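# Stand a lying gift box upright and open its lid

## Task

A closed gift box rests on one of its sides on the table. Turn it so it sits on its bottom face, then swing its lid open until the lid is roughly upright or tilted back beyond upright. Concealed magnets keep the lid's flap closed, so it takes some pull to open.

## Robot and tools

Robot: two arms, left_arm and right_arm, each ending in a two-finger gripper whose fingers can fold. Their bases sit at (-0.071, +0.413, +0.014) m (left) and (-0.071, -0.417, +0.014) m (right). The cameras are cam_left_wrist and cam_right_wrist, both 896x504 and mounted on the wrists.

Frames: the scene frame has its origin at table-top height, halfway between the two nominal bases. +z points up, +x points out over the table, and left_arm is on the +y side; image left and right do not follow the arm names. Reported positions (metres), quat_wxyz and velocities are in the scene frame. On each gripper, the fingers point along its +z axis and open and close along its y axis. end_effector_position is the point between the closed pads. The fingertips reach about 33 mm past that point, and only about 9 mm when fully open.

The 18-number row: every motion uses rows of 18 numbers, each in [-1, 1]. The first nine are for left_arm: dx, dy, dz, rx, ry, rz, then left_gripper position, force_limit, speed. The next nine are the same for right_arm and right_gripper. You must send all 18 even when only one arm moves. dx to rz are not a pose. They are an offset from that arm's Hand target as it stood when the action or move began, measured along the Hand target's own axes. 1.0 equals 0.6 m of travel or 180 degrees of turn, and rx, ry, rz together form one rotation vector. Every row is counted from that same starting Hand target, not from the row before. Sending the same offset again moves the arm further. Six zeros ask the arm to go to its current Hand target again, which also closes any gap left from a previous move.

Gripper numbers: these are commands, not offsets. position +1 is fully open (140 mm), the pads meet at about -0.8, and -1 closes until something blocks the fingers. force_limit runs from -1 (gentlest, about 14 N) to +1 (about 58 N) for a slow close. speed runs from -1 (about 30 mm/s) to +1 (about 250 mm/s), and a faster close grips harder. force_limit and speed both start at +1. To keep a gripper as it is, resend the values you last sent; a 0 is a real command, not a blank. Grip with the front quarter of the pads, because deeper grips let the fingers fold. Fingers pushed tip-first into a surface also fold.

Tools:
- execute_actions(actions, cameras): actions is a list of actions. Each action holds up to 15 rows, one row per 1/30 s step, and the last row is held to fill 0.5 s. An empty list returns camera images and the full state.
- move(target, speed, blend, stop_force, zero, blocking, cameras): drives each gripper in a straight line toward its offset. target is one row or a list of up to 15 rows, all measured from the same starting Hand targets. speed is in m/s, from 0.002 to 3.6, default 0.25. blend is a corner-rounding distance in m. stop_force is in N, from 3 to 120, and ends an arm's path when it meets that much resistance; don't rely on it while the gripper is turning. zero (boolean) controls re-zeroing of the force sensor. blocking=false lets the move run on while you think. A move lasts at most 10 s.
- wait(seconds 0 to 10), stop(), zoom_image(camera, region [x0,y0,x1,y1], each span at most 504 px), zero_wrist_force(arm), finished_scene(scene 1 or 2). Call finished_scene only when the box stands on its base with the lid open and stays that way unaided.

Results: each result gives, for each arm, the gripper pose, Hand target, joint positions and torques, and wrist force and torque along the gripper's own axes. object_status for a gripper means: 0 moving; 1 blocked while opening; 2 blocked while closing, so something is gripped; 3 reached the command or the pads met. position_measured is in counts: 3 is open, 230 means the pads have touched. move adds a move: line with an ending (done, off_target, moving, held, fault) and any limits (paced, held). Orientation commands are capped at 32 degrees from the measured orientation at each step. A gripper may stop short of its Hand target.

Avoid: forces near 150 N or torques at the joint limits (wrist joints 25.2 N m). Either one stops that arm for 10 seconds. The arms are stiff, so a target even slightly past a firm contact can trigger such a stop; approach slowly, preferably with stop_force. Keep the arms and grippers from touching each other. Don't drop, fling or slam the box, and never let it leave the table. Don't route paths close to an arm's own base. Hot motors (MOTOR HOT, 85 °C) freeze an arm, so avoid long stretched-out holds or pushing into poses the arm cannot reach.

Each tool is called by a JSON object that holds its "method" and its "body", one argument or row to a line.

## Session

{"method": "execute_actions", "body": {
  "actions": []
}}

Scene clock: 0.00 s.
left_arm: end_effector_position=(+0.3527, +0.8555, +0.2177) position_measured=3 object_status=3 end_effector_quat_wxyz=(-0.442, +0.379, +0.781, -0.223) | right_arm: end_effector_position=(+0.5536, -0.5837, +0.2872) position_measured=3 object_status=3 end_effector_quat_wxyz=(-0.393, +0.403, +0.617, +0.550)
Joint positions: left_arm=[0.426 -0.489 0.274 -0.355 -1.232 1.129] | right_arm=[-0.825 -0.439 0.297 0.027 -0.855 -0.295]
Joint velocities: within noise
Joint torques (N m): no reading
Motor temperatures (°C): left_arm=[31 27 40 45 40 35] | right_arm=[36 34 33 35 34 38]
Wrist force (N): no reading
Wrist torque (N m): no reading
Wrist force, peak (N): no reading
Hand target: left_arm +0.3527, +0.8555, +0.2177; -0.442, +0.379, +0.781, -0.223 | right_arm +0.5536, -0.5837, +0.2872; -0.393, +0.403, +0.617, +0.550
Tool commands: left_gripper/position=+1.0 left_gripper/force_limit=+1.0 left_gripper/speed=+1.0 right_gripper/position=+1.0 right_gripper/force_limit=+1.0 right_gripper/speed=+1.0

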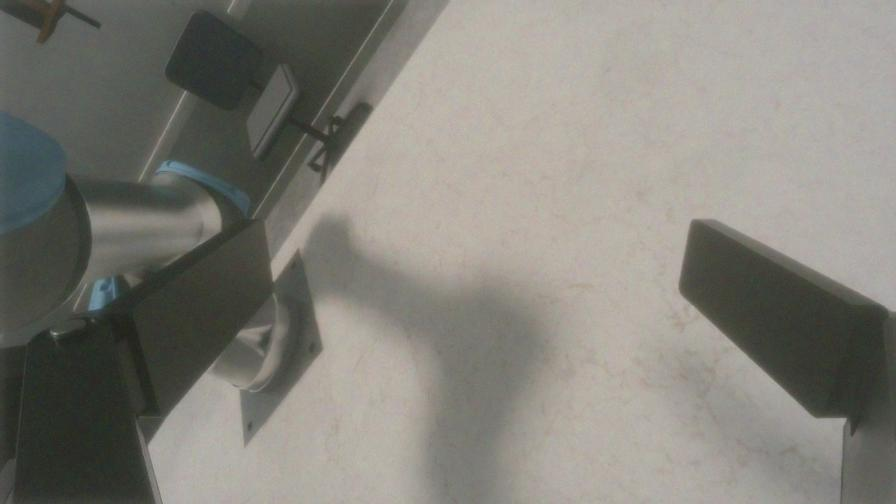

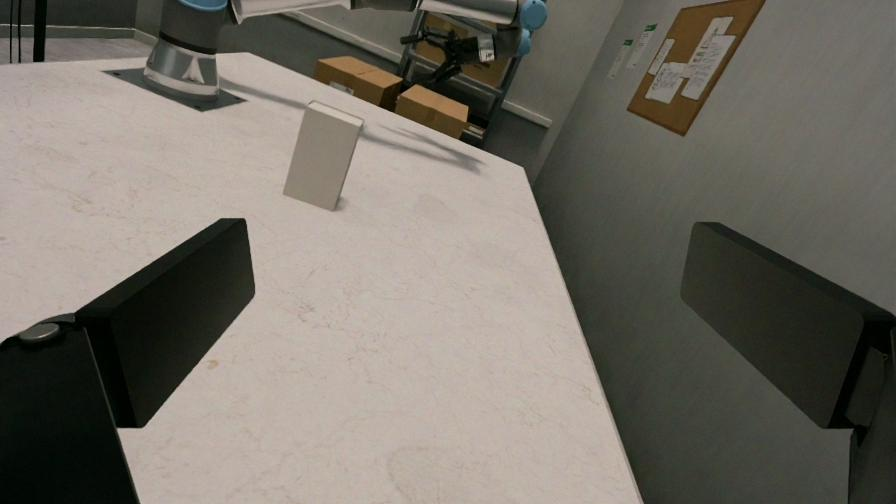

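{"method": "zoom_image", "body": {
  "camera": "cam_right_wrist",
  "region": [250, 70, 410, 230]
}}

Scaled by 3.150 from the camera's 896x504 image, which has a finer 1280x720 frame.

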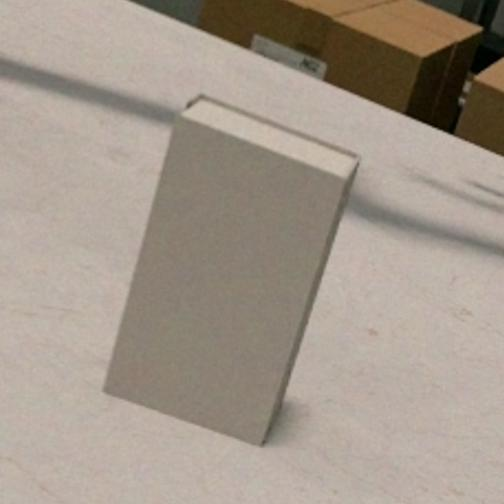

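{"method": "move", "body": {
  "target": [-0.642,-0.504,0.014,0.523,-0.0995,-0.357,1,1,1,0.010,-0.121,0.863,0.1466,0.055,0.1095,1,1,1],
  "speed": 0.4,
  "cameras": ["all"]
}}

Scene clock: 40.37 s.
left_arm: end_effector_position=(+0.3561, +0.7270, +0.2196) position_measured=3 object_status=3 end_effector_quat_wxyz=(-0.508, +0.151, +0.783, -0.324) | right_arm: end_effector_position=(+0.5187, -0.3889, +0.2621) position_measured=3 object_status=3 end_effector_quat_wxyz=(-0.482, +0.389, +0.622, +0.479)
Joint positions: left_arm=[0.393 -0.327 0.102 -0.052 -1.569 0.758] | right_arm=[-0.596 -0.758 0.974 -0.32 -0.813 -0.152]
Joint torques (N m): left_arm=[-8.83 -62.17 -33.55 -1.06 1.19 2.13] | right_arm=[8.61 -65.53 -11.27 0.37 1.83 1.63]
Wrist force (N): left_arm=[0.5 0.2 0.5] | right_arm=[0.4 -0.4 -0.1]
Wrist torque (N m): left_arm=[0.07 -0.14 -0.01] | right_arm=[-0.03 -0.06 0.02]
Wrist force, peak (N): left_arm=[-4.1 -0.3 1.7] | right_arm=[0.2 -0.2 -1.6]
Hand target: left_arm +0.3561, +0.7270, +0.2196; -0.508, +0.151, +0.783, -0.324 (not the last commanded pose) | right_arm +0.5187, -0.3888, +0.2621; -0.482, +0.389, +0.622, +0.479 (not the last commanded pose)
Off the commanded pose: left_arm 0.361 m, 86 deg | right_arm 0.323 m, 21 deg.
move: held (left_arm; a check stopped the path), off_target (right_arm; braked when a check withheld steps of left_arm); limits=held
pose unreachable (left arm): on one or more control steps of this call, first in action 0 (counted from 0), this arm could not follow its commanded pose, so it was not sent that pose on those steps. It may still have moved: this result reports where it is.
cause: moving toward the commanded pose would bring two parts of the arm too close to each other (its gripper and another part of the arm, with joints 4 (wrist 1) to 6 (wrist 3) between them, 30 mm apart when it was first held).
camera_calibration:
cam_left_wrist: T_world_to_cam=[[-0.0927862, 0.74394, -0.661773, -0.357833], [0.721658, -0.407674, -0.559475, 0.161317], [-0.686003, -0.529485, -0.499044, 0.88289], [0, 0, 0, 1]] pos_world=[0.456048, 0.799448, 0.294049]
cam_right_wrist: T_world_to_cam=[[0.944028, 0.217257, 0.248216, -0.464946], [0.312403, -0.347252, -0.884206, -0.0566388], [-0.105906, 0.912258, -0.395688, 0.659939], [0, 0, 0, 1]] pos_world=[0.526508, -0.52069, 0.326456]

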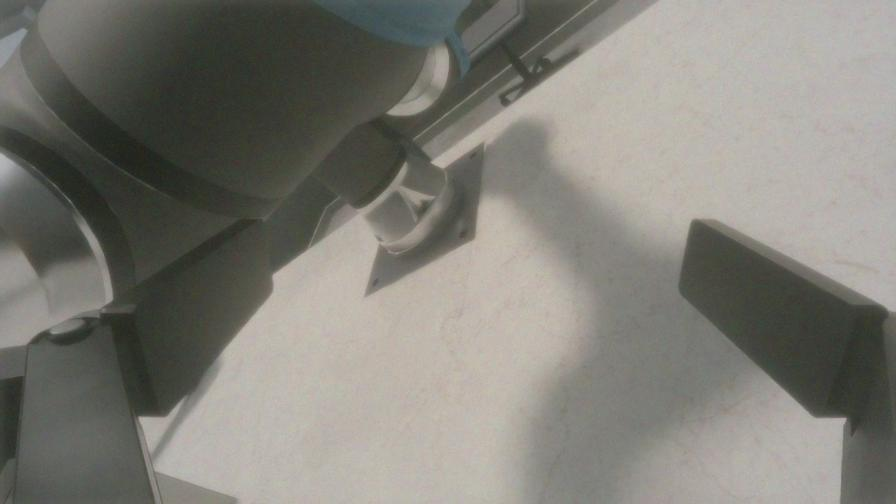

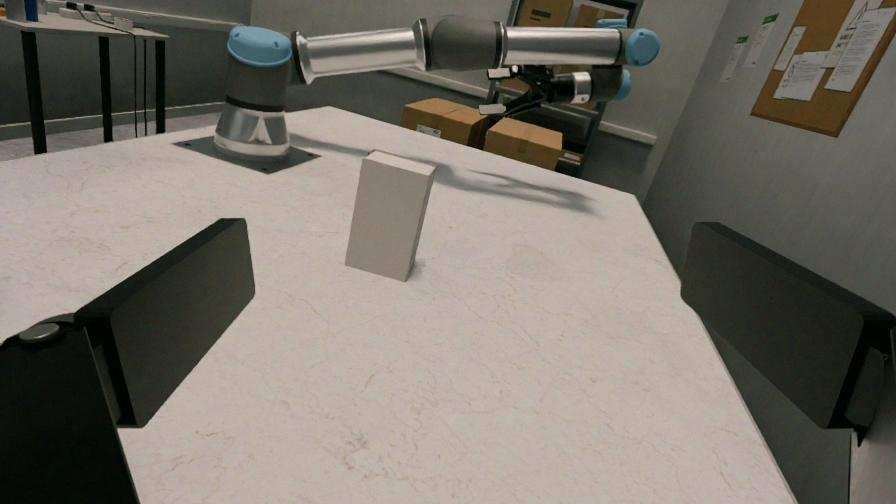

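{"method": "move", "body": {
  "target": [0,0,0,0,0,0,1,1,1,-0.0315,0.022,0.5377,0.0908,0.0347,0.0674,1,1,1],
  "speed": 0.4,
  "cameras": ["cam_right_wrist"]
}}

{"method": "zoom_image", "body": {
  "camera": "cam_right_wrist",
  "region": [280, 60, 640, 380]
}}

Scene clock: 53.80 s.
left_arm: end_effector_position=(+0.3561, +0.7270, +0.2196) position_measured=3 object_status=3 end_effector_quat_wxyz=(-0.508, +0.151, +0.783, -0.324) | right_arm: end_effector_position=(+0.4622, -0.0729, +0.2223) position_measured=3 object_status=3 end_effector_quat_wxyz=(+0.613, -0.353, -0.612, -0.353)
Joint positions: left_arm=[0.393 -0.327 0.102 -0.052 -1.568 0.758] | right_arm=[-0.1 -0.738 1.106 -0.366 -0.61 -0.001]
Joint torques (N m): left_arm=[-9.52 -57.11 -34.32 3.82 1.01 2.15] | right_arm=[9.04 -44.1 -27.37 3.22 1.71 -1.35]
Wrist force (N): left_arm=[0.5 0.3 0.6] | right_arm=[0.3 -0.6 0.1]
Wrist torque (N m): left_arm=[0.10 -0.13 -0.01] | right_arm=[0.01 -0.01 0.14]
Wrist force, peak (N): left_arm=[0.1 0.5 1.0] | right_arm=[1.0 -0.6 -2.5]
Hand target: left_arm +0.3561, +0.7270, +0.2196; -0.508, +0.151, +0.783, -0.324 | right_arm +0.4622, -0.0728, +0.2223; +0.613, -0.353, -0.612, -0.353
Off the commanded pose: left_arm 0.000 m, 0 deg | right_arm 0.000 m, 0 deg.
move: done
camera_calibration:
cam_right_wrist: T_world_to_cam=[[0.875999, 0.481647, 0.0253197, -0.370096], [0.184539, -0.286206, -0.94023, 0.111579], [-0.445612, 0.828313, -0.339599, 0.48836], [0, 0, 0, 1]] pos_world=[0.521232, -0.194325, 0.280127]
Images, in order (width x height): cam_right_wrist 896x504.

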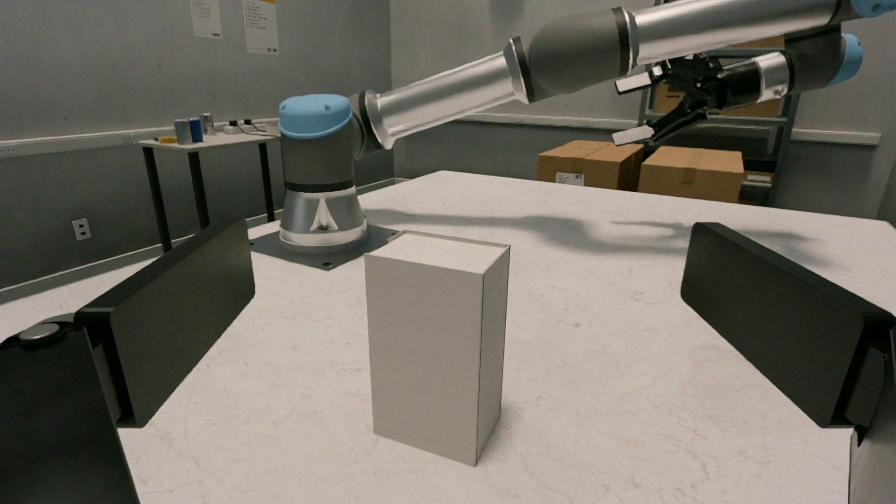

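Scaled by 1.400 from the camera's 896x504 image, which has a finer 1280x720 frame.

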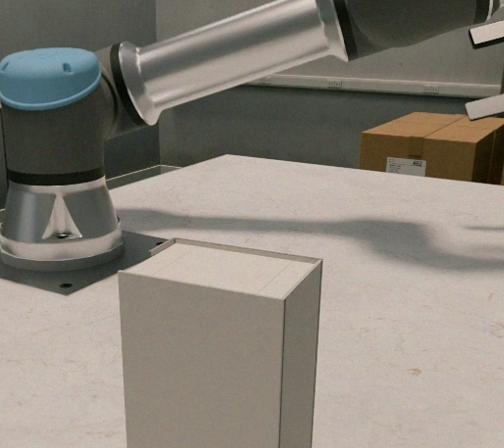

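{"method": "zoom_image", "body": {
  "camera": "cam_right_wrist",
  "region": [350, 220, 530, 320]
}}

{"method": "zoom_image", "body": {
  "camera": "cam_right_wrist",
  "region": [360, 330, 520, 470]
}}

Scaled by 2.800 from the camera's 896x504 image, which has a finer 1280x720 frame.

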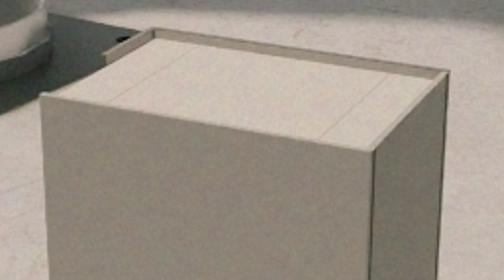

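Scaled by 3.150 from the camera's 896x504 image, which has a finer 1280x720 frame.

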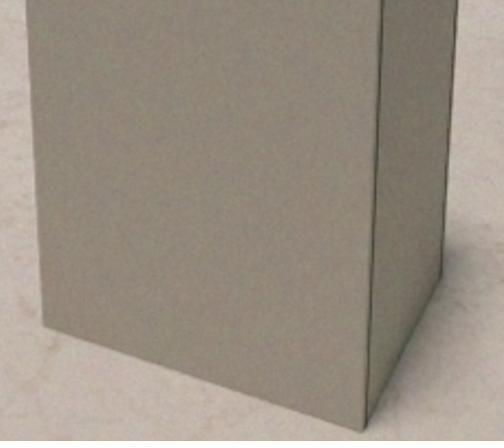

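{"method": "move", "body": {
  "target": [
    [-0.180,-0.513,0.171,0.102,-0.464,-0.520,1,1,1,0,0,-0.417,0,0,0,1,1,1],
    [-0.561,-0.555,0.356,0.3506,-0.2163,-0.371,1,1,1,0,0,-0.417,0,0,0,1,1,1]
  ],
  "speed": 0.5,
  "blend": 0.05,
  "cameras": ["all"]
}}

Scene clock: 117.30 s.
left_arm: end_effector_position=(+0.3430, +0.2130, +0.1462) position_measured=3 object_status=3 end_effector_quat_wxyz=(+0.333, +0.646, -0.577, +0.372) | right_arm: end_effector_position=(+0.5864, -0.2890, +0.2217) position_measured=3 object_status=3 end_effector_quat_wxyz=(+0.603, -0.367, -0.609, -0.363)
Joint positions: left_arm=[-0.16 -1.393 2.425 -3.058 -2.55 -2.103] | right_arm=[-0.36 -0.199 0.035 0.149 -0.832 0.01]
Joint torques (N m): left_arm=[-9.34 -15.82 -4.64 -5.51 -0.36 -2.31] | right_arm=[-10.51 -55.65 -29.01 3.5 1.68 -1.22]
Wrist force (N): left_arm=[0.9 1.0 0.8] | right_arm=[0.3 -0.8 -0.2]
Wrist torque (N m): left_arm=[0.35 -0.20 -0.01] | right_arm=[-0.02 0.00 0.05]
Wrist force, peak (N): left_arm=[1.3 -0.4 -1.6] | right_arm=[0.6 -1.0 -0.3]
Hand target: left_arm +0.3430, +0.2129, +0.1461; +0.333, +0.646, -0.577, +0.372 | right_arm +0.5877, -0.2893, +0.2220; +0.613, -0.353, -0.612, -0.353
Off the commanded pose: left_arm 0.000 m, 0 deg | right_arm 0.001 m, 2 deg.
elbow stopped short (right arm): the move would have taken joint 3 (elbow) straighter than the controller allows.
move: done
camera_calibration:
cam_left_wrist: T_world_to_cam=[[-0.99364, -0.112598, -0.00095294, 0.369549], [-0.0862577, 0.766579, -0.63633, -0.0415062], [0.0723801, -0.632201, -0.771417, 0.366619], [0, 0, 0, 1]] pos_world=[0.337082, 0.305205, 0.256757]
cam_right_wrist: T_world_to_cam=[[0.893579, 0.448166, 0.0257457, -0.394845], [0.179038, -0.303209, -0.935954, 0.0236448], [-0.411657, 0.840958, -0.35118, 0.708854], [0, 0, 0, 1]] pos_world=[0.640396, -0.411991, 0.281232]

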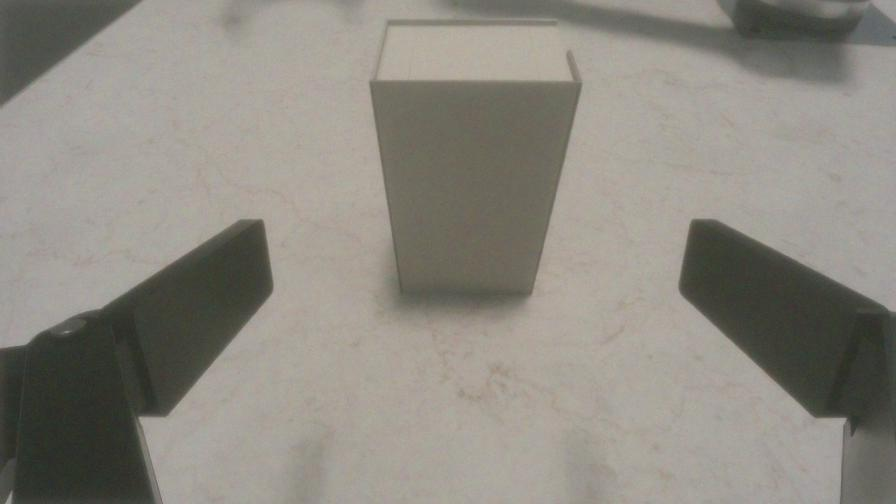

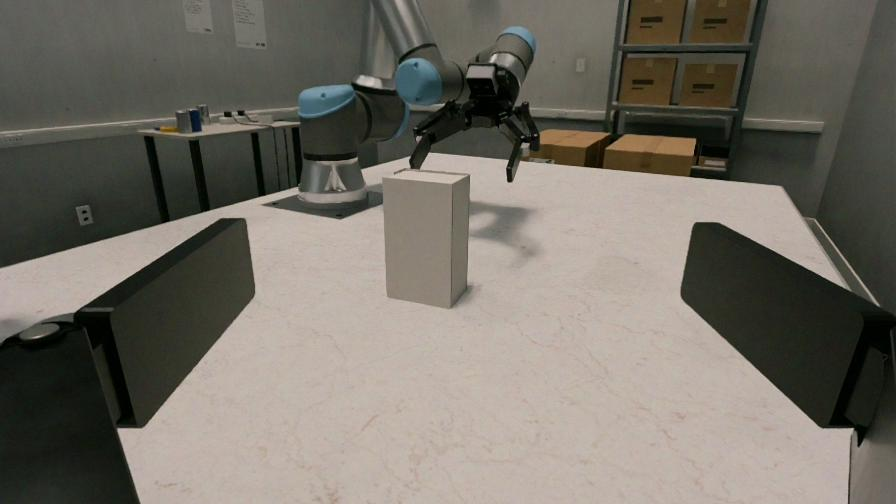

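{"method": "zoom_image", "body": {
  "camera": "cam_left_wrist",
  "region": [350, 0, 610, 160]
}}

Scaled by 1.938 from the camera's 896x504 image, which has a finer 1280x720 frame.

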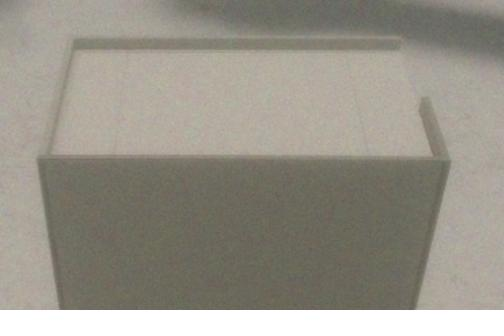

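{"method": "move", "body": {
  "target": [
    [0,0.0117,0.1667,0,0,0,1,-0.01,-1,0,0,0,0,0,0,1,1,1],
    [0,0.0117,0.1667,0,0,0,-1,-0.01,-1,0,0,0,0,0,0,1,1,1]
  ],
  "speed": 0.2,
  "cameras": ["all"]
}}

Scene clock: 133.73 s.
left_arm: end_effector_position=(+0.3457, +0.1262, +0.0960) position_measured=91 object_status=0 end_effector_quat_wxyz=(+0.333, +0.646, -0.577, +0.372) | right_arm: end_effector_position=(+0.5864, -0.2890, +0.2217) position_measured=3 object_status=3 end_effector_quat_wxyz=(+0.603, -0.367, -0.609, -0.363)
Joint positions: left_arm=[-0.387 -1.144 2.428 -3.559 -2.424 -2.415] | right_arm=[-0.36 -0.199 0.035 0.149 -0.832 0.01]
Joint torques (N m): left_arm=[-9.24 -20.9 0.17 -4.66 -0.66 -2.24] | right_arm=[-10.95 -55.57 -28.4 3.45 1.59 -1.12]
Wrist force (N): left_arm=[4.9 0.3 -3.2] | right_arm=[0.3 -0.8 -0.3]
Wrist torque (N m): left_arm=[0.38 -0.38 0.00] | right_arm=[-0.02 0.01 0.04]
Wrist force, peak (N): left_arm=[4.9 0.3 -3.2] | right_arm=[0.2 -1.0 -0.3]
Hand target: left_arm +0.3457, +0.1262, +0.0960; +0.333, +0.646, -0.577, +0.372 | right_arm +0.5877, -0.2893, +0.2220; +0.613, -0.353, -0.612, -0.353
Off the commanded pose: left_arm 0.000 m, 0 deg | right_arm 0.001 m, 2 deg.
elbow stopped short (right arm): the move would have taken joint 3 (elbow) straighter than the controller allows.
move: done
camera_calibration:
cam_left_wrist: T_world_to_cam=[[-0.99361, -0.112864, -0.00111937, 0.362491], [-0.0863506, 0.766511, -0.6364, -0.00661677], [0.0726843, -0.632236, -0.771359, 0.272714], [0, 0, 0, 1]] pos_world=[0.339782, 0.218404, 0.206556]
cam_right_wrist: T_world_to_cam=[[0.893579, 0.448166, 0.0257457, -0.394845], [0.179038, -0.303209, -0.935954, 0.0236448], [-0.411657, 0.840958, -0.35118, 0.708854], [0, 0, 0, 1]] pos_world=[0.640396, -0.411991, 0.281232]

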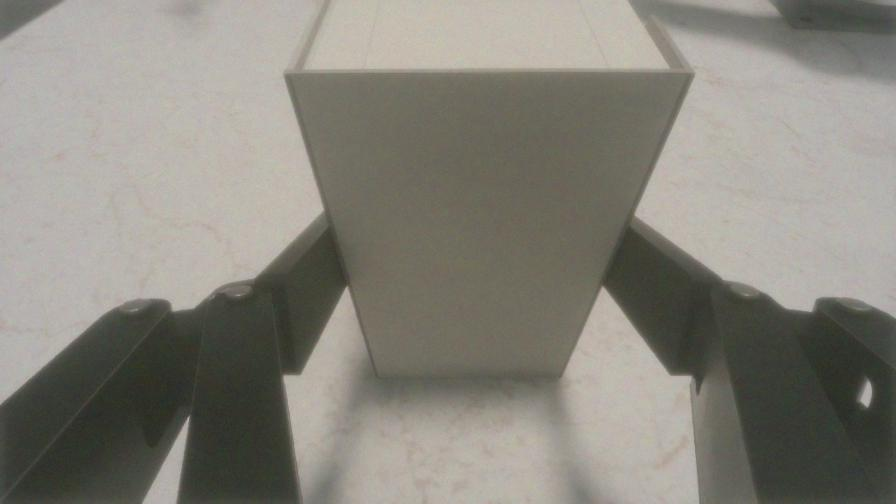

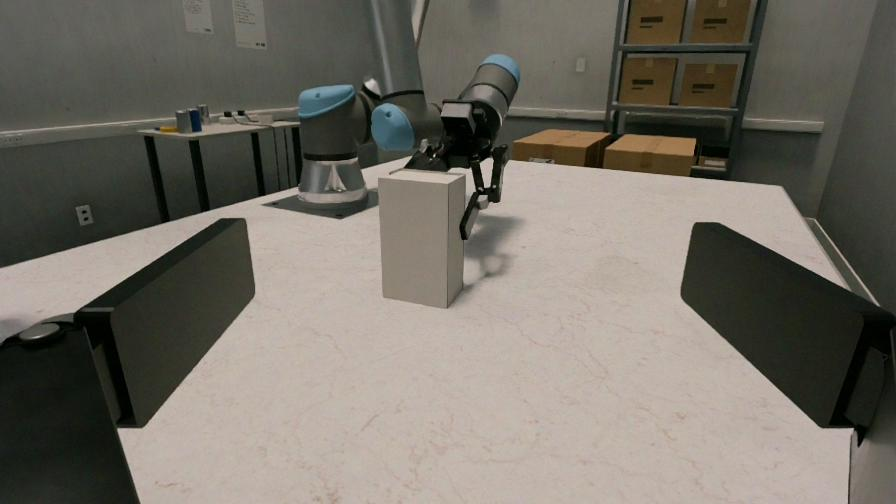

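{"method": "move", "body": {
  "target": [0.0433,0,-0.025,0,0,0,-1,-0.01,-1,0,0,0,0,0,0,1,1,1],
  "speed": 0.15,
  "cameras": ["all"]
}}

Scene clock: 202.73 s.
left_arm: end_effector_position=(+0.3457, +0.1261, +0.1259) position_measured=91 object_status=2 end_effector_quat_wxyz=(+0.333, +0.646, -0.577, +0.372) | right_arm: end_effector_position=(+0.5864, -0.2890, +0.2217) position_measured=3 object_status=3 end_effector_quat_wxyz=(+0.603, -0.367, -0.609, -0.363)
Joint positions: left_arm=[-0.387 -1.245 2.421 -3.451 -2.424 -2.416] | right_arm=[-0.36 -0.199 0.035 0.149 -0.832 0.01]
Joint torques (N m): left_arm=[1.21 -34.42 -25.2 -1.1 -0.23 2.23] | right_arm=[-10.55 -55.44 -28 3.45 1.52 -1.13]
Wrist force (N): left_arm=[-0.1 0.9 1.0] | right_arm=[0.1 -1.0 -0.2]
Wrist torque (N m): left_arm=[0.35 -0.23 -0.10] | right_arm=[-0.06 0.02 0.05]
Wrist force, peak (N): left_arm=[5.1 0.3 -3.5] | right_arm=[0.4 -0.9 -0.3]
Hand target: left_arm +0.3457, +0.1261, +0.1260; +0.333, +0.646, -0.577, +0.372 | right_arm +0.5877, -0.2893, +0.2220; +0.613, -0.353, -0.612, -0.353
Off the commanded pose: left_arm 0.000 m, 0 deg | right_arm 0.001 m, 2 deg.
elbow stopped short (right arm): the move would have taken joint 3 (elbow) straighter than the controller allows.
move: done
camera_calibration:
cam_left_wrist: T_world_to_cam=[[-0.993626, -0.112726, -0.0010901, 0.362494], [-0.0862579, 0.766478, -0.636451, 0.0124627], [0.07258, -0.6323, -0.771316, 0.295895], [0, 0, 0, 1]] pos_world=[0.339782, 0.218404, 0.236555]
cam_right_wrist: T_world_to_cam=[[0.893579, 0.448166, 0.0257457, -0.394845], [0.179038, -0.303209, -0.935954, 0.0236448], [-0.411657, 0.840958, -0.35118, 0.708854], [0, 0, 0, 1]] pos_world=[0.640396, -0.411991, 0.281232]

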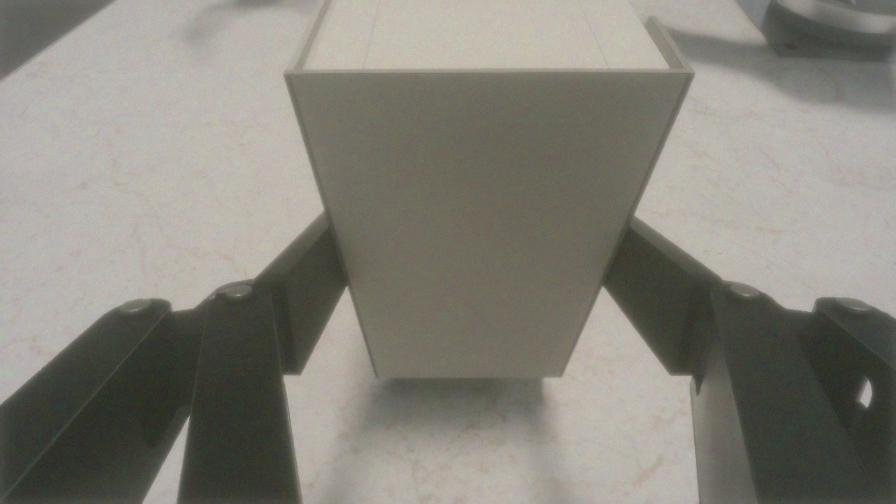

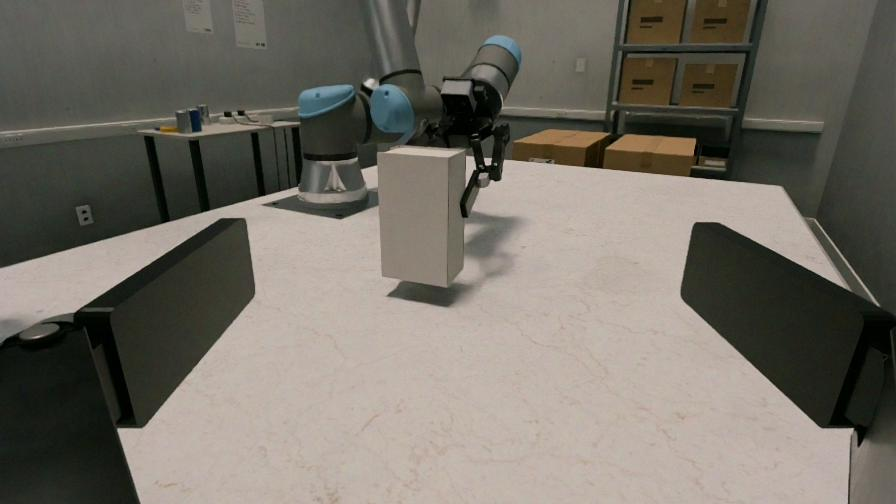

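{"method": "move", "body": {
  "target": [
    [0,0,0,0,-0.5,0,-1,-0.01,-1,0,0,0,0,0,0,1,1,1],
    [-0.0837,0,0.0483,0,-0.5,0,-1,-0.01,-1,0,0,0,0,0,0,1,1,1]
  ],
  "speed": [0.5,0.15],
  "cameras": ["all"]
}}

Scene clock: 210.40 s.
left_arm: end_effector_position=(+0.3457, +0.1262, +0.0683) position_measured=91 object_status=2 end_effector_quat_wxyz=(-0.173, +0.720, -0.643, -0.194) | right_arm: end_effector_position=(+0.5864, -0.2890, +0.2217) position_measured=3 object_status=3 end_effector_quat_wxyz=(+0.603, -0.367, -0.609, -0.363)
Joint positions: left_arm=[-0.997 -1.161 1.647 -1.575 -1.352 -2.748] | right_arm=[-0.36 -0.199 0.035 0.149 -0.832 0.01]
Joint torques (N m): left_arm=[8.9 -13.98 -3.84 -9.29 -0.01 1.94] | right_arm=[-10.22 -54.99 -28.43 3.47 1.4 -1.18]
Wrist force (N): left_arm=[-33.0 4.7 -34.3] | right_arm=[0.5 -0.7 -0.3]
Wrist torque (N m): left_arm=[-0.10 0.91 0.39] | right_arm=[0.01 -0.06 0.05]
Wrist force, peak (N): left_arm=[-33.0 4.7 -34.3] | right_arm=[0.2 -1.0 -0.5]
Hand target: left_arm +0.3457, +0.1262, +0.0680; -0.173, +0.720, -0.643, -0.194 | right_arm +0.5877, -0.2893, +0.2220; +0.613, -0.353, -0.612, -0.353
Off the commanded pose: left_arm 0.000 m, 0 deg | right_arm 0.001 m, 2 deg.
elbow stopped short (right arm): the move would have taken joint 3 (elbow) straighter than the controller allows.
move: done
camera_calibration:
cam_left_wrist: T_world_to_cam=[[-0.993766, -0.111488, -0.000494087, 0.362279], [-0.0713275, 0.632371, 0.771375, -0.108692], [-0.0856865, 0.766601, -0.636381, 0.120416], [0, 0, 0, 1]] pos_world=[0.362586, 0.0168126, 0.160652]
cam_right_wrist: T_world_to_cam=[[0.893579, 0.448166, 0.0257457, -0.394845], [0.179038, -0.303209, -0.935954, 0.0236448], [-0.411657, 0.840958, -0.35118, 0.708854], [0, 0, 0, 1]] pos_world=[0.640396, -0.411991, 0.281232]

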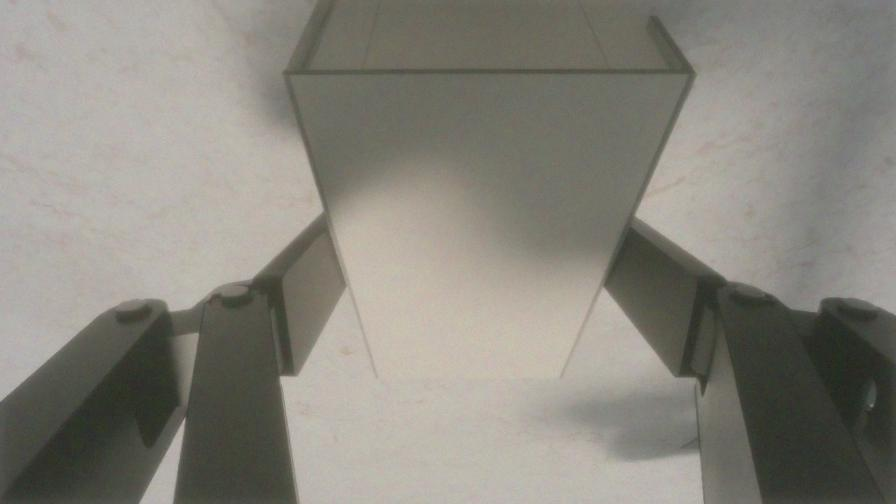

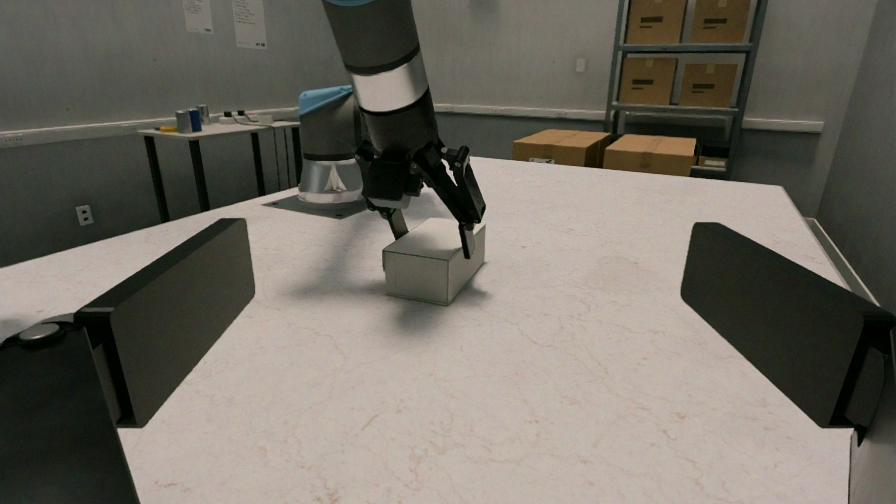

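{"method": "move", "body": {
  "target": [
    [-0.0033,0,-0.0058,0,0,0,-1,-0.01,-1,0,0,0,0,0,0,1,1,1],
    [-0.0033,0,-0.0058,0,0,0,0.75,-0.01,-1,0,0,0,0,0,0,1,1,1],
    [0,0,-0.2167,0,0,0,0.75,-0.01,-1,0,0,0,0,0,0,1,1,1],
    [-0.1543,0.0083,-0.0398,0,0.25,0,-1,-0.01,0,0,0,0,0,0,0,1,1,1]
  ],
  "speed": [0.1,0.1,0.3,0.4]
}}

{"method": "move", "body": {
  "target": [0,0,0,0,0,0,-1,-0.01,0,-0.2795,-0.1793,0.607,-0.1305,-0.0384,0.008,-0.41,-1,0],
  "speed": 0.4,
  "cameras": ["all"]
}}

Scene clock: 252.20 s.
left_arm: end_effector_position=(+0.3331, +0.1933, +0.1351) position_measured=233 object_status=0 end_effector_quat_wxyz=(+0.086, +0.740, -0.661, +0.097) | right_arm: end_effector_position=(+0.5864, -0.2890, +0.2217) position_measured=3 object_status=3 end_effector_quat_wxyz=(+0.603, -0.367, -0.609, -0.363)
Joint positions: left_arm=[-0.65 -1.685 2.167 -2.237 -1.755 -2.365] | right_arm=[-0.36 -0.199 0.035 0.149 -0.832 0.01]
Joint torques (N m): left_arm=[11.68 -24.88 -13.83 -5.83 -1.98 2.19] | right_arm=[-10.08 -55.29 -27.5 3.41 1.31 -1.1]
Wrist force (N): left_arm=[-0.1 -2.3 0.3] | right_arm=[0.2 -0.6 -0.2]
Wrist torque (N m): left_arm=[-0.33 0.07 -0.07] | right_arm=[0.03 0.01 0.05]
Wrist force, peak (N): left_arm=[-38.3 7.1 -37.7] | right_arm=[0.3 -1.0 -0.4]
Hand target: left_arm +0.3331, +0.1933, +0.1351; +0.086, +0.740, -0.661, +0.097 | right_arm +0.5877, -0.2893, +0.2220; +0.613, -0.353, -0.612, -0.353
Off the commanded pose: left_arm 0.000 m, 0 deg | right_arm 0.001 m, 2 deg.
elbow stopped short (right arm): the move would have taken joint 3 (elbow) straighter than the controller allows.
move: done

Scene clock: 255.03 s.
left_arm: end_effector_position=(+0.3331, +0.1933, +0.1351) position_measured=233 object_status=3 end_effector_quat_wxyz=(+0.086, +0.740, -0.661, +0.097) | right_arm: end_effector_position=(+0.3118, -0.0279, +0.0549) position_measured=181 object_status=3 end_effector_quat_wxyz=(+0.495, -0.498, -0.559, -0.441)
Joint positions: left_arm=[-0.65 -1.685 2.167 -2.237 -1.755 -2.365] | right_arm=[-0.139 -1.047 2.235 -1.662 -0.267 0.461]
Joint torques (N m): left_arm=[9.95 -24.84 -14.54 -4.89 -1.57 2.25] | right_arm=[8.83 -42.45 -0.04 -1.84 -0.36 1.61]
Wrist force (N): left_arm=[-0.6 -2.1 0.4] | right_arm=[0.4 -0.4 -0.3]
Wrist torque (N m): left_arm=[-0.28 0.17 -0.07] | right_arm=[0.02 -0.12 0.07]
Wrist force, peak (N): left_arm=[-0.5 -2.5 0.3] | right_arm=[1.8 -1.3 -2.3]
Hand target: left_arm +0.3331, +0.1933, +0.1351; +0.086, +0.740, -0.661, +0.097 | right_arm +0.3118, -0.0279, +0.0549; +0.495, -0.498, -0.559, -0.441
Off the commanded pose: left_arm 0.000 m, 0 deg | right_arm 0.000 m, 0 deg.
move: done; limits=paced
camera_calibration:
cam_left_wrist: T_world_to_cam=[[-0.993703, -0.112045, -0.00101007, 0.35742], [-0.11163, 0.989161, 0.0953934, -0.167849], [-0.00968922, 0.0949054, -0.995439, 0.263444], [0, 0, 0, 1]] pos_world=[0.338985, 0.181075, 0.278615]
cam_right_wrist: T_world_to_cam=[[0.995034, 0.0957157, 0.0273122, -0.303754], [0.0675134, -0.44738, -0.891792, 0.0240889], [-0.0731396, 0.889207, -0.45162, 0.218917], [0, 0, 0, 1]] pos_world=[0.31663, -0.154812, 0.128646]

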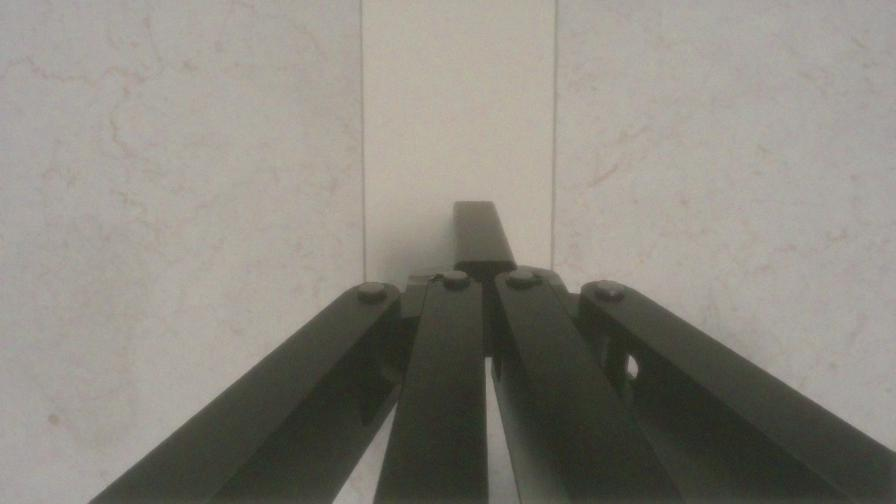

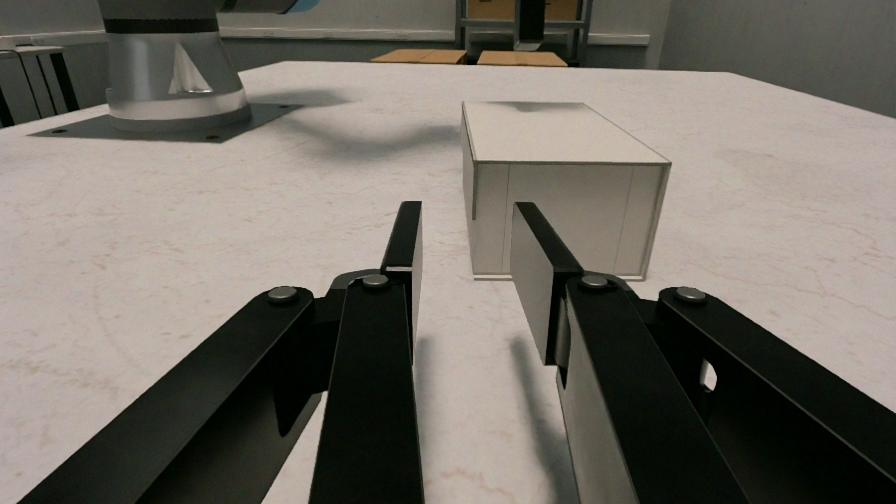

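{"method": "zoom_image", "body": {
  "camera": "cam_right_wrist",
  "region": [390, 90, 690, 290]
}}

{"method": "move", "body": {
  "target": [0,0,0.09,0,0,0,-1,-0.01,0,0,0,0,0,0,0,-0.41,-1,0],
  "speed": 0.04,
  "stop_force": 8
}}

Scaled by 1.680 from the camera's 896x504 image, which has a finer 1280x720 frame.

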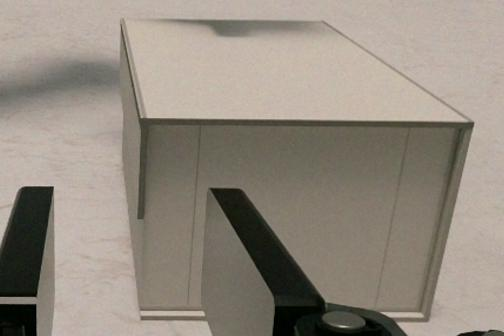

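Scene clock: 260.20 s.
left_arm: end_effector_position=(+0.3341, +0.1834, +0.0974) position_measured=233 object_status=3 end_effector_quat_wxyz=(+0.086, +0.739, -0.661, +0.097) | right_arm: end_effector_position=(+0.3118, -0.0279, +0.0549) position_measured=181 object_status=3 end_effector_quat_wxyz=(+0.495, -0.498, -0.559, -0.441)
Joint positions: left_arm=[-0.668 -1.617 2.218 -2.36 -1.752 -2.383] | right_arm=[-0.139 -1.047 2.235 -1.663 -0.267 0.461]
Joint torques (N m): left_arm=[11.73 -25.4 -33.03 -0.32 -1.45 2.05] | right_arm=[9.39 -43 -0.61 -1.9 -0.18 1.64]
Wrist force (N): left_arm=[2.8 -3.5 -3.4] | right_arm=[0.3 -0.6 -0.2]
Wrist torque (N m): left_arm=[-0.46 0.12 -0.03] | right_arm=[-0.02 -0.10 0.07]
Wrist force, peak (N): left_arm=[-7.5 6.6 -55.8] | right_arm=[0.7 -0.8 -0.3]
Hand target: left_arm +0.3341, +0.1834, +0.0974; +0.086, +0.739, -0.661, +0.097 (not the last commanded pose) | right_arm +0.3118, -0.0279, +0.0549; +0.495, -0.498, -0.559, -0.441
Off the commanded pose: left_arm 0.015 m, 0 deg | right_arm 0.000 m, 0 deg.
move: contact (left_arm)

{"method": "move", "body": {
  "target": [0,0,0.0083,0,0,0,-1,-0.01,0,-0.0067,0.0067,0.07,0,0,0,-0.41,-1,0],
  "speed": 0.1,
  "stop_force": 15,
  "zero": false,
  "cameras": ["cam_right_wrist"]
}}

Scene clock: 273.43 s.
left_arm: end_effector_position=(+0.3343, +0.1833, +0.0972) position_measured=233 object_status=3 end_effector_quat_wxyz=(+0.086, +0.739, -0.661, +0.097) | right_arm: end_effector_position=(+0.3111, +0.0134, +0.0458) position_measured=181 object_status=3 end_effector_quat_wxyz=(+0.495, -0.498, -0.559, -0.441)
Joint positions: left_arm=[-0.668 -1.616 2.218 -2.361 -1.752 -2.383] | right_arm=[-0.038 -0.992 2.263 -1.995 -0.183 0.717]
Joint torques (N m): left_arm=[9.94 -22.01 -31.42 -1.4 0.58 2.13] | right_arm=[9.12 -22.72 0.17 -2.65 3.16 1.72]
Wrist force (N): left_arm=[-1.2 0.0 -12.8] | right_arm=[0.1 -1.0 -0.1]
Wrist torque (N m): left_arm=[-0.44 -0.07 -0.07] | right_arm=[-0.11 -0.07 0.07]
Wrist force, peak (N): left_arm=[-2.5 3.2 -24.5] | right_arm=[0.5 -0.8 -0.9]
Hand target: left_arm +0.3343, +0.1833, +0.0972; +0.086, +0.739, -0.661, +0.097 (not the last commanded pose) | right_arm +0.3111, +0.0135, +0.0458; +0.495, -0.498, -0.559, -0.441
Off the commanded pose: left_arm 0.005 m, 0 deg | right_arm 0.000 m, 0 deg.
move: contact (left_arm)
camera_calibration:
cam_right_wrist: T_world_to_cam=[[0.995034, 0.0957141, 0.0273043, -0.306674], [0.0675122, -0.44746, -0.891752, 0.034625], [-0.0731357, 0.889167, -0.4517, 0.177985], [0, 0, 0, 1]] pos_world=[0.31583, -0.113412, 0.119646]
Images, in order (width x height): cam_right_wrist 896x504.

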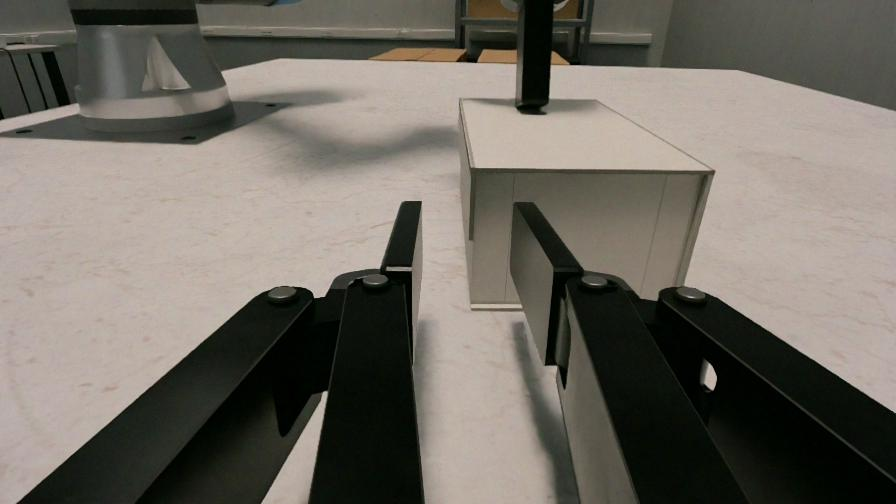

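{"method": "move", "body": {
  "target": [0,0,0,0,0,0,-1,-0.01,0,-0.002,0.003,0.06,0,0,0,-0.41,-1,0],
  "speed": 0.02,
  "stop_force": 3,
  "cameras": ["cam_right_wrist"]
}}

{"method": "zoom_image", "body": {
  "camera": "cam_right_wrist",
  "region": [390, 160, 630, 340]
}}

Scene clock: 278.80 s.
left_arm: end_effector_position=(+0.3343, +0.1833, +0.0972) position_measured=233 object_status=3 end_effector_quat_wxyz=(+0.086, +0.739, -0.661, +0.097) | right_arm: end_effector_position=(+0.3100, +0.0275, +0.0437) position_measured=181 object_status=3 end_effector_quat_wxyz=(+0.497, -0.497, -0.558, -0.441)
Joint positions: left_arm=[-0.668 -1.616 2.218 -2.361 -1.752 -2.383] | right_arm=[-0.004 -0.963 2.271 -2.146 -0.159 0.833]
Joint torques (N m): left_arm=[3.46 -19.41 -30.7 -4.92 -2.61 2.14] | right_arm=[-11.14 -45.09 -16.06 -0.07 0.46 -1.29]
Wrist force (N): left_arm=[-3.3 -3.2 -14.4] | right_arm=[0.2 -0.7 -0.4]
Wrist torque (N m): left_arm=[-0.40 -0.04 -0.02] | right_arm=[-0.05 -0.07 0.16]
Wrist force, peak (N): left_arm=[-3.4 -3.5 -14.6] | right_arm=[1.1 -0.6 -8.6]
Hand target: left_arm +0.3343, +0.1833, +0.0972; +0.086, +0.739, -0.661, +0.097 | right_arm +0.3100, +0.0275, +0.0437; +0.497, -0.497, -0.558, -0.441 (not the last commanded pose)
Off the commanded pose: left_arm 0.000 m, 0 deg | right_arm 0.022 m, 0 deg.
move: contact (right_arm)
camera_calibration:
cam_right_wrist: T_world_to_cam=[[0.994769, 0.0985439, 0.0269011, -0.306928], [0.0682061, -0.444724, -0.893067, 0.0388585], [-0.0760428, 0.89023, -0.449119, 0.165182], [0, 0, 0, 1]] pos_world=[0.315233, -0.0995228, 0.117146]
Images, in order (width x height): cam_right_wrist 896x504.

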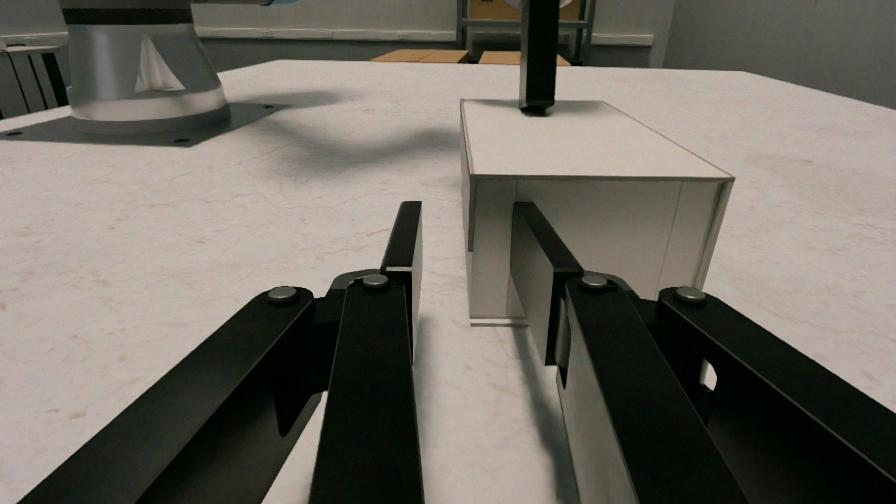

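Scaled by 2.100 from the camera's 896x504 image, which has a finer 1280x720 frame.

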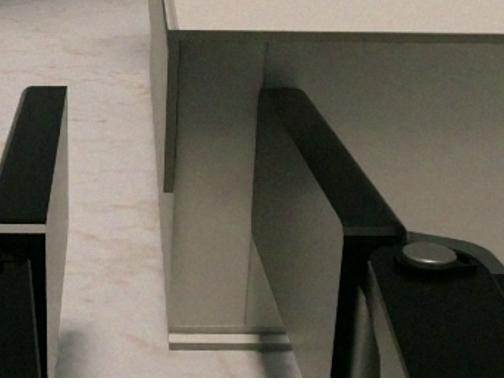

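{"method": "move", "body": {
  "target": [0,0,0,0,0,0,-1,-0.01,0,0,0,0.03,0,0,0,-0.41,-1,0],
  "speed": 0.008,
  "stop_force": 3
}}

Scene clock: 282.77 s.
left_arm: end_effector_position=(+0.3343, +0.1833, +0.0972) position_measured=233 object_status=3 end_effector_quat_wxyz=(+0.086, +0.739, -0.661, +0.097) | right_arm: end_effector_position=(+0.3101, +0.0278, +0.0438) position_measured=181 object_status=3 end_effector_quat_wxyz=(+0.497, -0.497, -0.559, -0.441)
Joint positions: left_arm=[-0.668 -1.616 2.218 -2.361 -1.752 -2.383] | right_arm=[-0.003 -0.963 2.271 -2.15 -0.159 0.836]
Joint torques (N m): left_arm=[-9.17 -18.8 -28.44 -5.03 -2.73 2.14] | right_arm=[-9.12 -44.49 -8.59 -0.06 0.49 -1.23]
Wrist force (N): left_arm=[-3.4 -3.7 -14.3] | right_arm=[-0.1 -1.8 -3.8]
Wrist torque (N m): left_arm=[-0.47 -0.04 -0.02] | right_arm=[-0.13 -0.03 0.16]
Wrist force, peak (N): left_arm=[-3.5 -3.5 -14.6] | right_arm=[0.7 0.5 -7.9]
Hand target: left_arm +0.3343, +0.1833, +0.0972; +0.086, +0.739, -0.661, +0.097 | right_arm +0.3101, +0.0278, +0.0438; +0.497, -0.497, -0.559, -0.441 (not the last commanded pose)
Off the commanded pose: left_arm 0.000 m, 0 deg | right_arm 0.018 m, 0 deg.
move: contact (right_arm)

{"method": "move", "body": {
  "target": [0,0,0,0,0,0,-1,-0.01,0,0,0,0,0,0,0,-1,-0.01,-1],
  "cameras": ["cam_right_wrist"]
}}

{"method": "zoom_image", "body": {
  "camera": "cam_right_wrist",
  "region": [390, 160, 630, 340]
}}

Scene clock: 287.67 s.
left_arm: end_effector_position=(+0.3343, +0.1833, +0.0972) position_measured=233 object_status=3 end_effector_quat_wxyz=(+0.086, +0.739, -0.661, +0.097) | right_arm: end_effector_position=(+0.3102, +0.0278, +0.0438) position_measured=229 object_status=0 end_effector_quat_wxyz=(+0.497, -0.497, -0.559, -0.441)
Joint positions: left_arm=[-0.668 -1.616 2.218 -2.361 -1.752 -2.383] | right_arm=[-0.003 -0.963 2.271 -2.15 -0.159 0.836]
Joint torques (N m): left_arm=[-9.05 -16.6 -27.52 -3.17 -1.45 2.06] | right_arm=[-1.23 -42.72 -10.52 -0.73 1.55 -1.28]
Wrist force (N): left_arm=[-2.6 -4.0 -13.7] | right_arm=[-0.7 -4.8 -8.3]
Wrist torque (N m): left_arm=[-0.41 -0.07 -0.01] | right_arm=[0.06 0.04 0.14]
Wrist force, peak (N): left_arm=[-3.6 -3.3 -14.6] | right_arm=[-0.1 -4.8 -9.2]
Hand target: left_arm +0.3343, +0.1833, +0.0972; +0.086, +0.739, -0.661, +0.097 | right_arm +0.3101, +0.0278, +0.0438; +0.497, -0.497, -0.559, -0.441
Off the commanded pose: left_arm 0.000 m, 0 deg | right_arm 0.000 m, 0 deg.
move: done
camera_calibration:
cam_right_wrist: T_world_to_cam=[[0.994757, 0.098542, 0.0273363, -0.307095], [0.0686001, -0.444773, -0.893012, 0.0388946], [-0.0758408, 0.890206, -0.449201, 0.165], [0, 0, 0, 1]] pos_world=[0.315331, -0.0993226, 0.117246]
Images, in order (width x height): cam_right_wrist 896x504.

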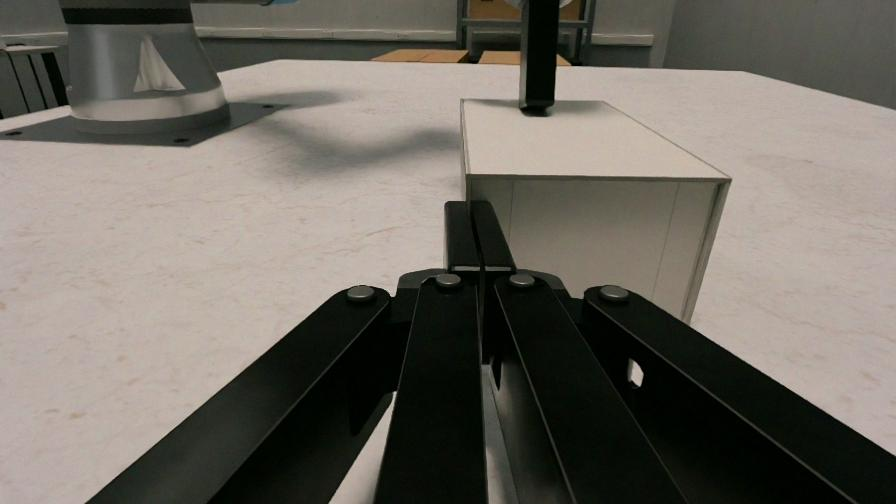

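Scaled by 2.100 from the camera's 896x504 image, which has a finer 1280x720 frame.

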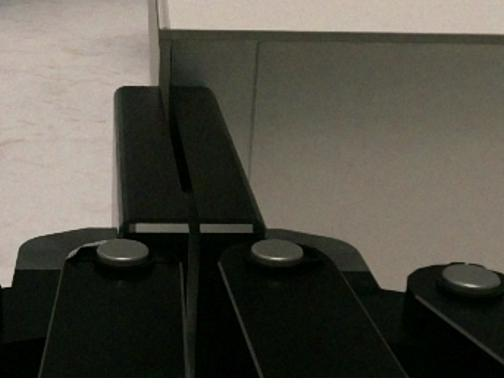

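{"method": "move", "body": {
  "target": [
    [0,0,0,0,0,0,-1,-0.01,0,0.0011,-0.0082,-0.0008,0,0,0.0833,-1,-0.01,-1],
    [0,0,0,0,0,0,-1,-0.01,0,0.0042,-0.0158,-0.0008,0,0,0.1667,-1,-0.01,-1],
    [0,0,0,0,0,0,-1,-0.01,0,0.0113,-0.0243,-0.0008,0,0,0.278,-1,-0.01,-1]
  ],
  "speed": 0.15,
  "blend": 0.005,
  "cameras": ["cam_right_wrist"]
}}

{"method": "zoom_image", "body": {
  "camera": "cam_right_wrist",
  "region": [390, 100, 690, 340]
}}

Scene clock: 299.87 s.
left_arm: end_effector_position=(+0.3343, +0.1833, +0.0972) position_measured=233 object_status=3 end_effector_quat_wxyz=(+0.086, +0.739, -0.661, +0.097) | right_arm: end_effector_position=(+0.2957, +0.0263, +0.0506) position_measured=229 object_status=2 end_effector_quat_wxyz=(+0.637, -0.686, -0.296, -0.189)
Joint positions: left_arm=[-0.668 -1.616 2.218 -2.361 -1.752 -2.383] | right_arm=[-0.007 -0.998 2.309 -2.131 -0.161 1.688]
Joint torques (N m): left_arm=[-9.56 -13.76 -25.53 -0.08 -4.95 1.85] | right_arm=[11.7 -22.87 -2.42 -3.44 2.91 1.75]
Wrist force (N): left_arm=[-10.2 -10.3 -16.2] | right_arm=[-9.6 -5.9 -16.3]
Wrist torque (N m): left_arm=[-0.21 -0.02 0.05] | right_arm=[0.25 -0.12 0.20]
Wrist force, peak (N): left_arm=[-8.8 -10.4 -16.9] | right_arm=[-9.8 -6.3 -16.1]
Hand target: left_arm +0.3343, +0.1833, +0.0972; +0.086, +0.739, -0.661, +0.097 | right_arm +0.2956, +0.0264, +0.0506; +0.637, -0.686, -0.296, -0.189
Off the commanded pose: left_arm 0.000 m, 0 deg | right_arm 0.000 m, 0 deg.
move: done
camera_calibration:
cam_right_wrist: T_world_to_cam=[[0.669386, -0.0308758, -0.742273, -0.154227], [-0.656467, -0.492351, -0.571526, 0.244701], [-0.347812, 0.869849, -0.349842, 0.244243], [0, 0, 0, 1]] pos_world=[0.348826, -0.0967376, 0.110821]
Images, in order (width x height): cam_right_wrist 896x504.

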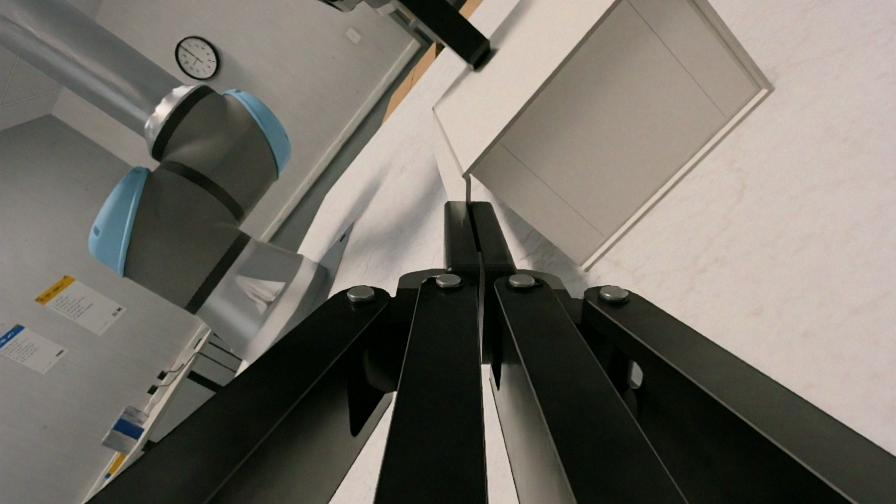

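Scaled by 1.680 from the camera's 896x504 image, which has a finer 1280x720 frame.

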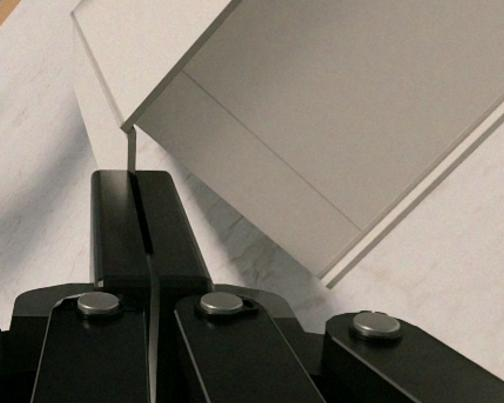

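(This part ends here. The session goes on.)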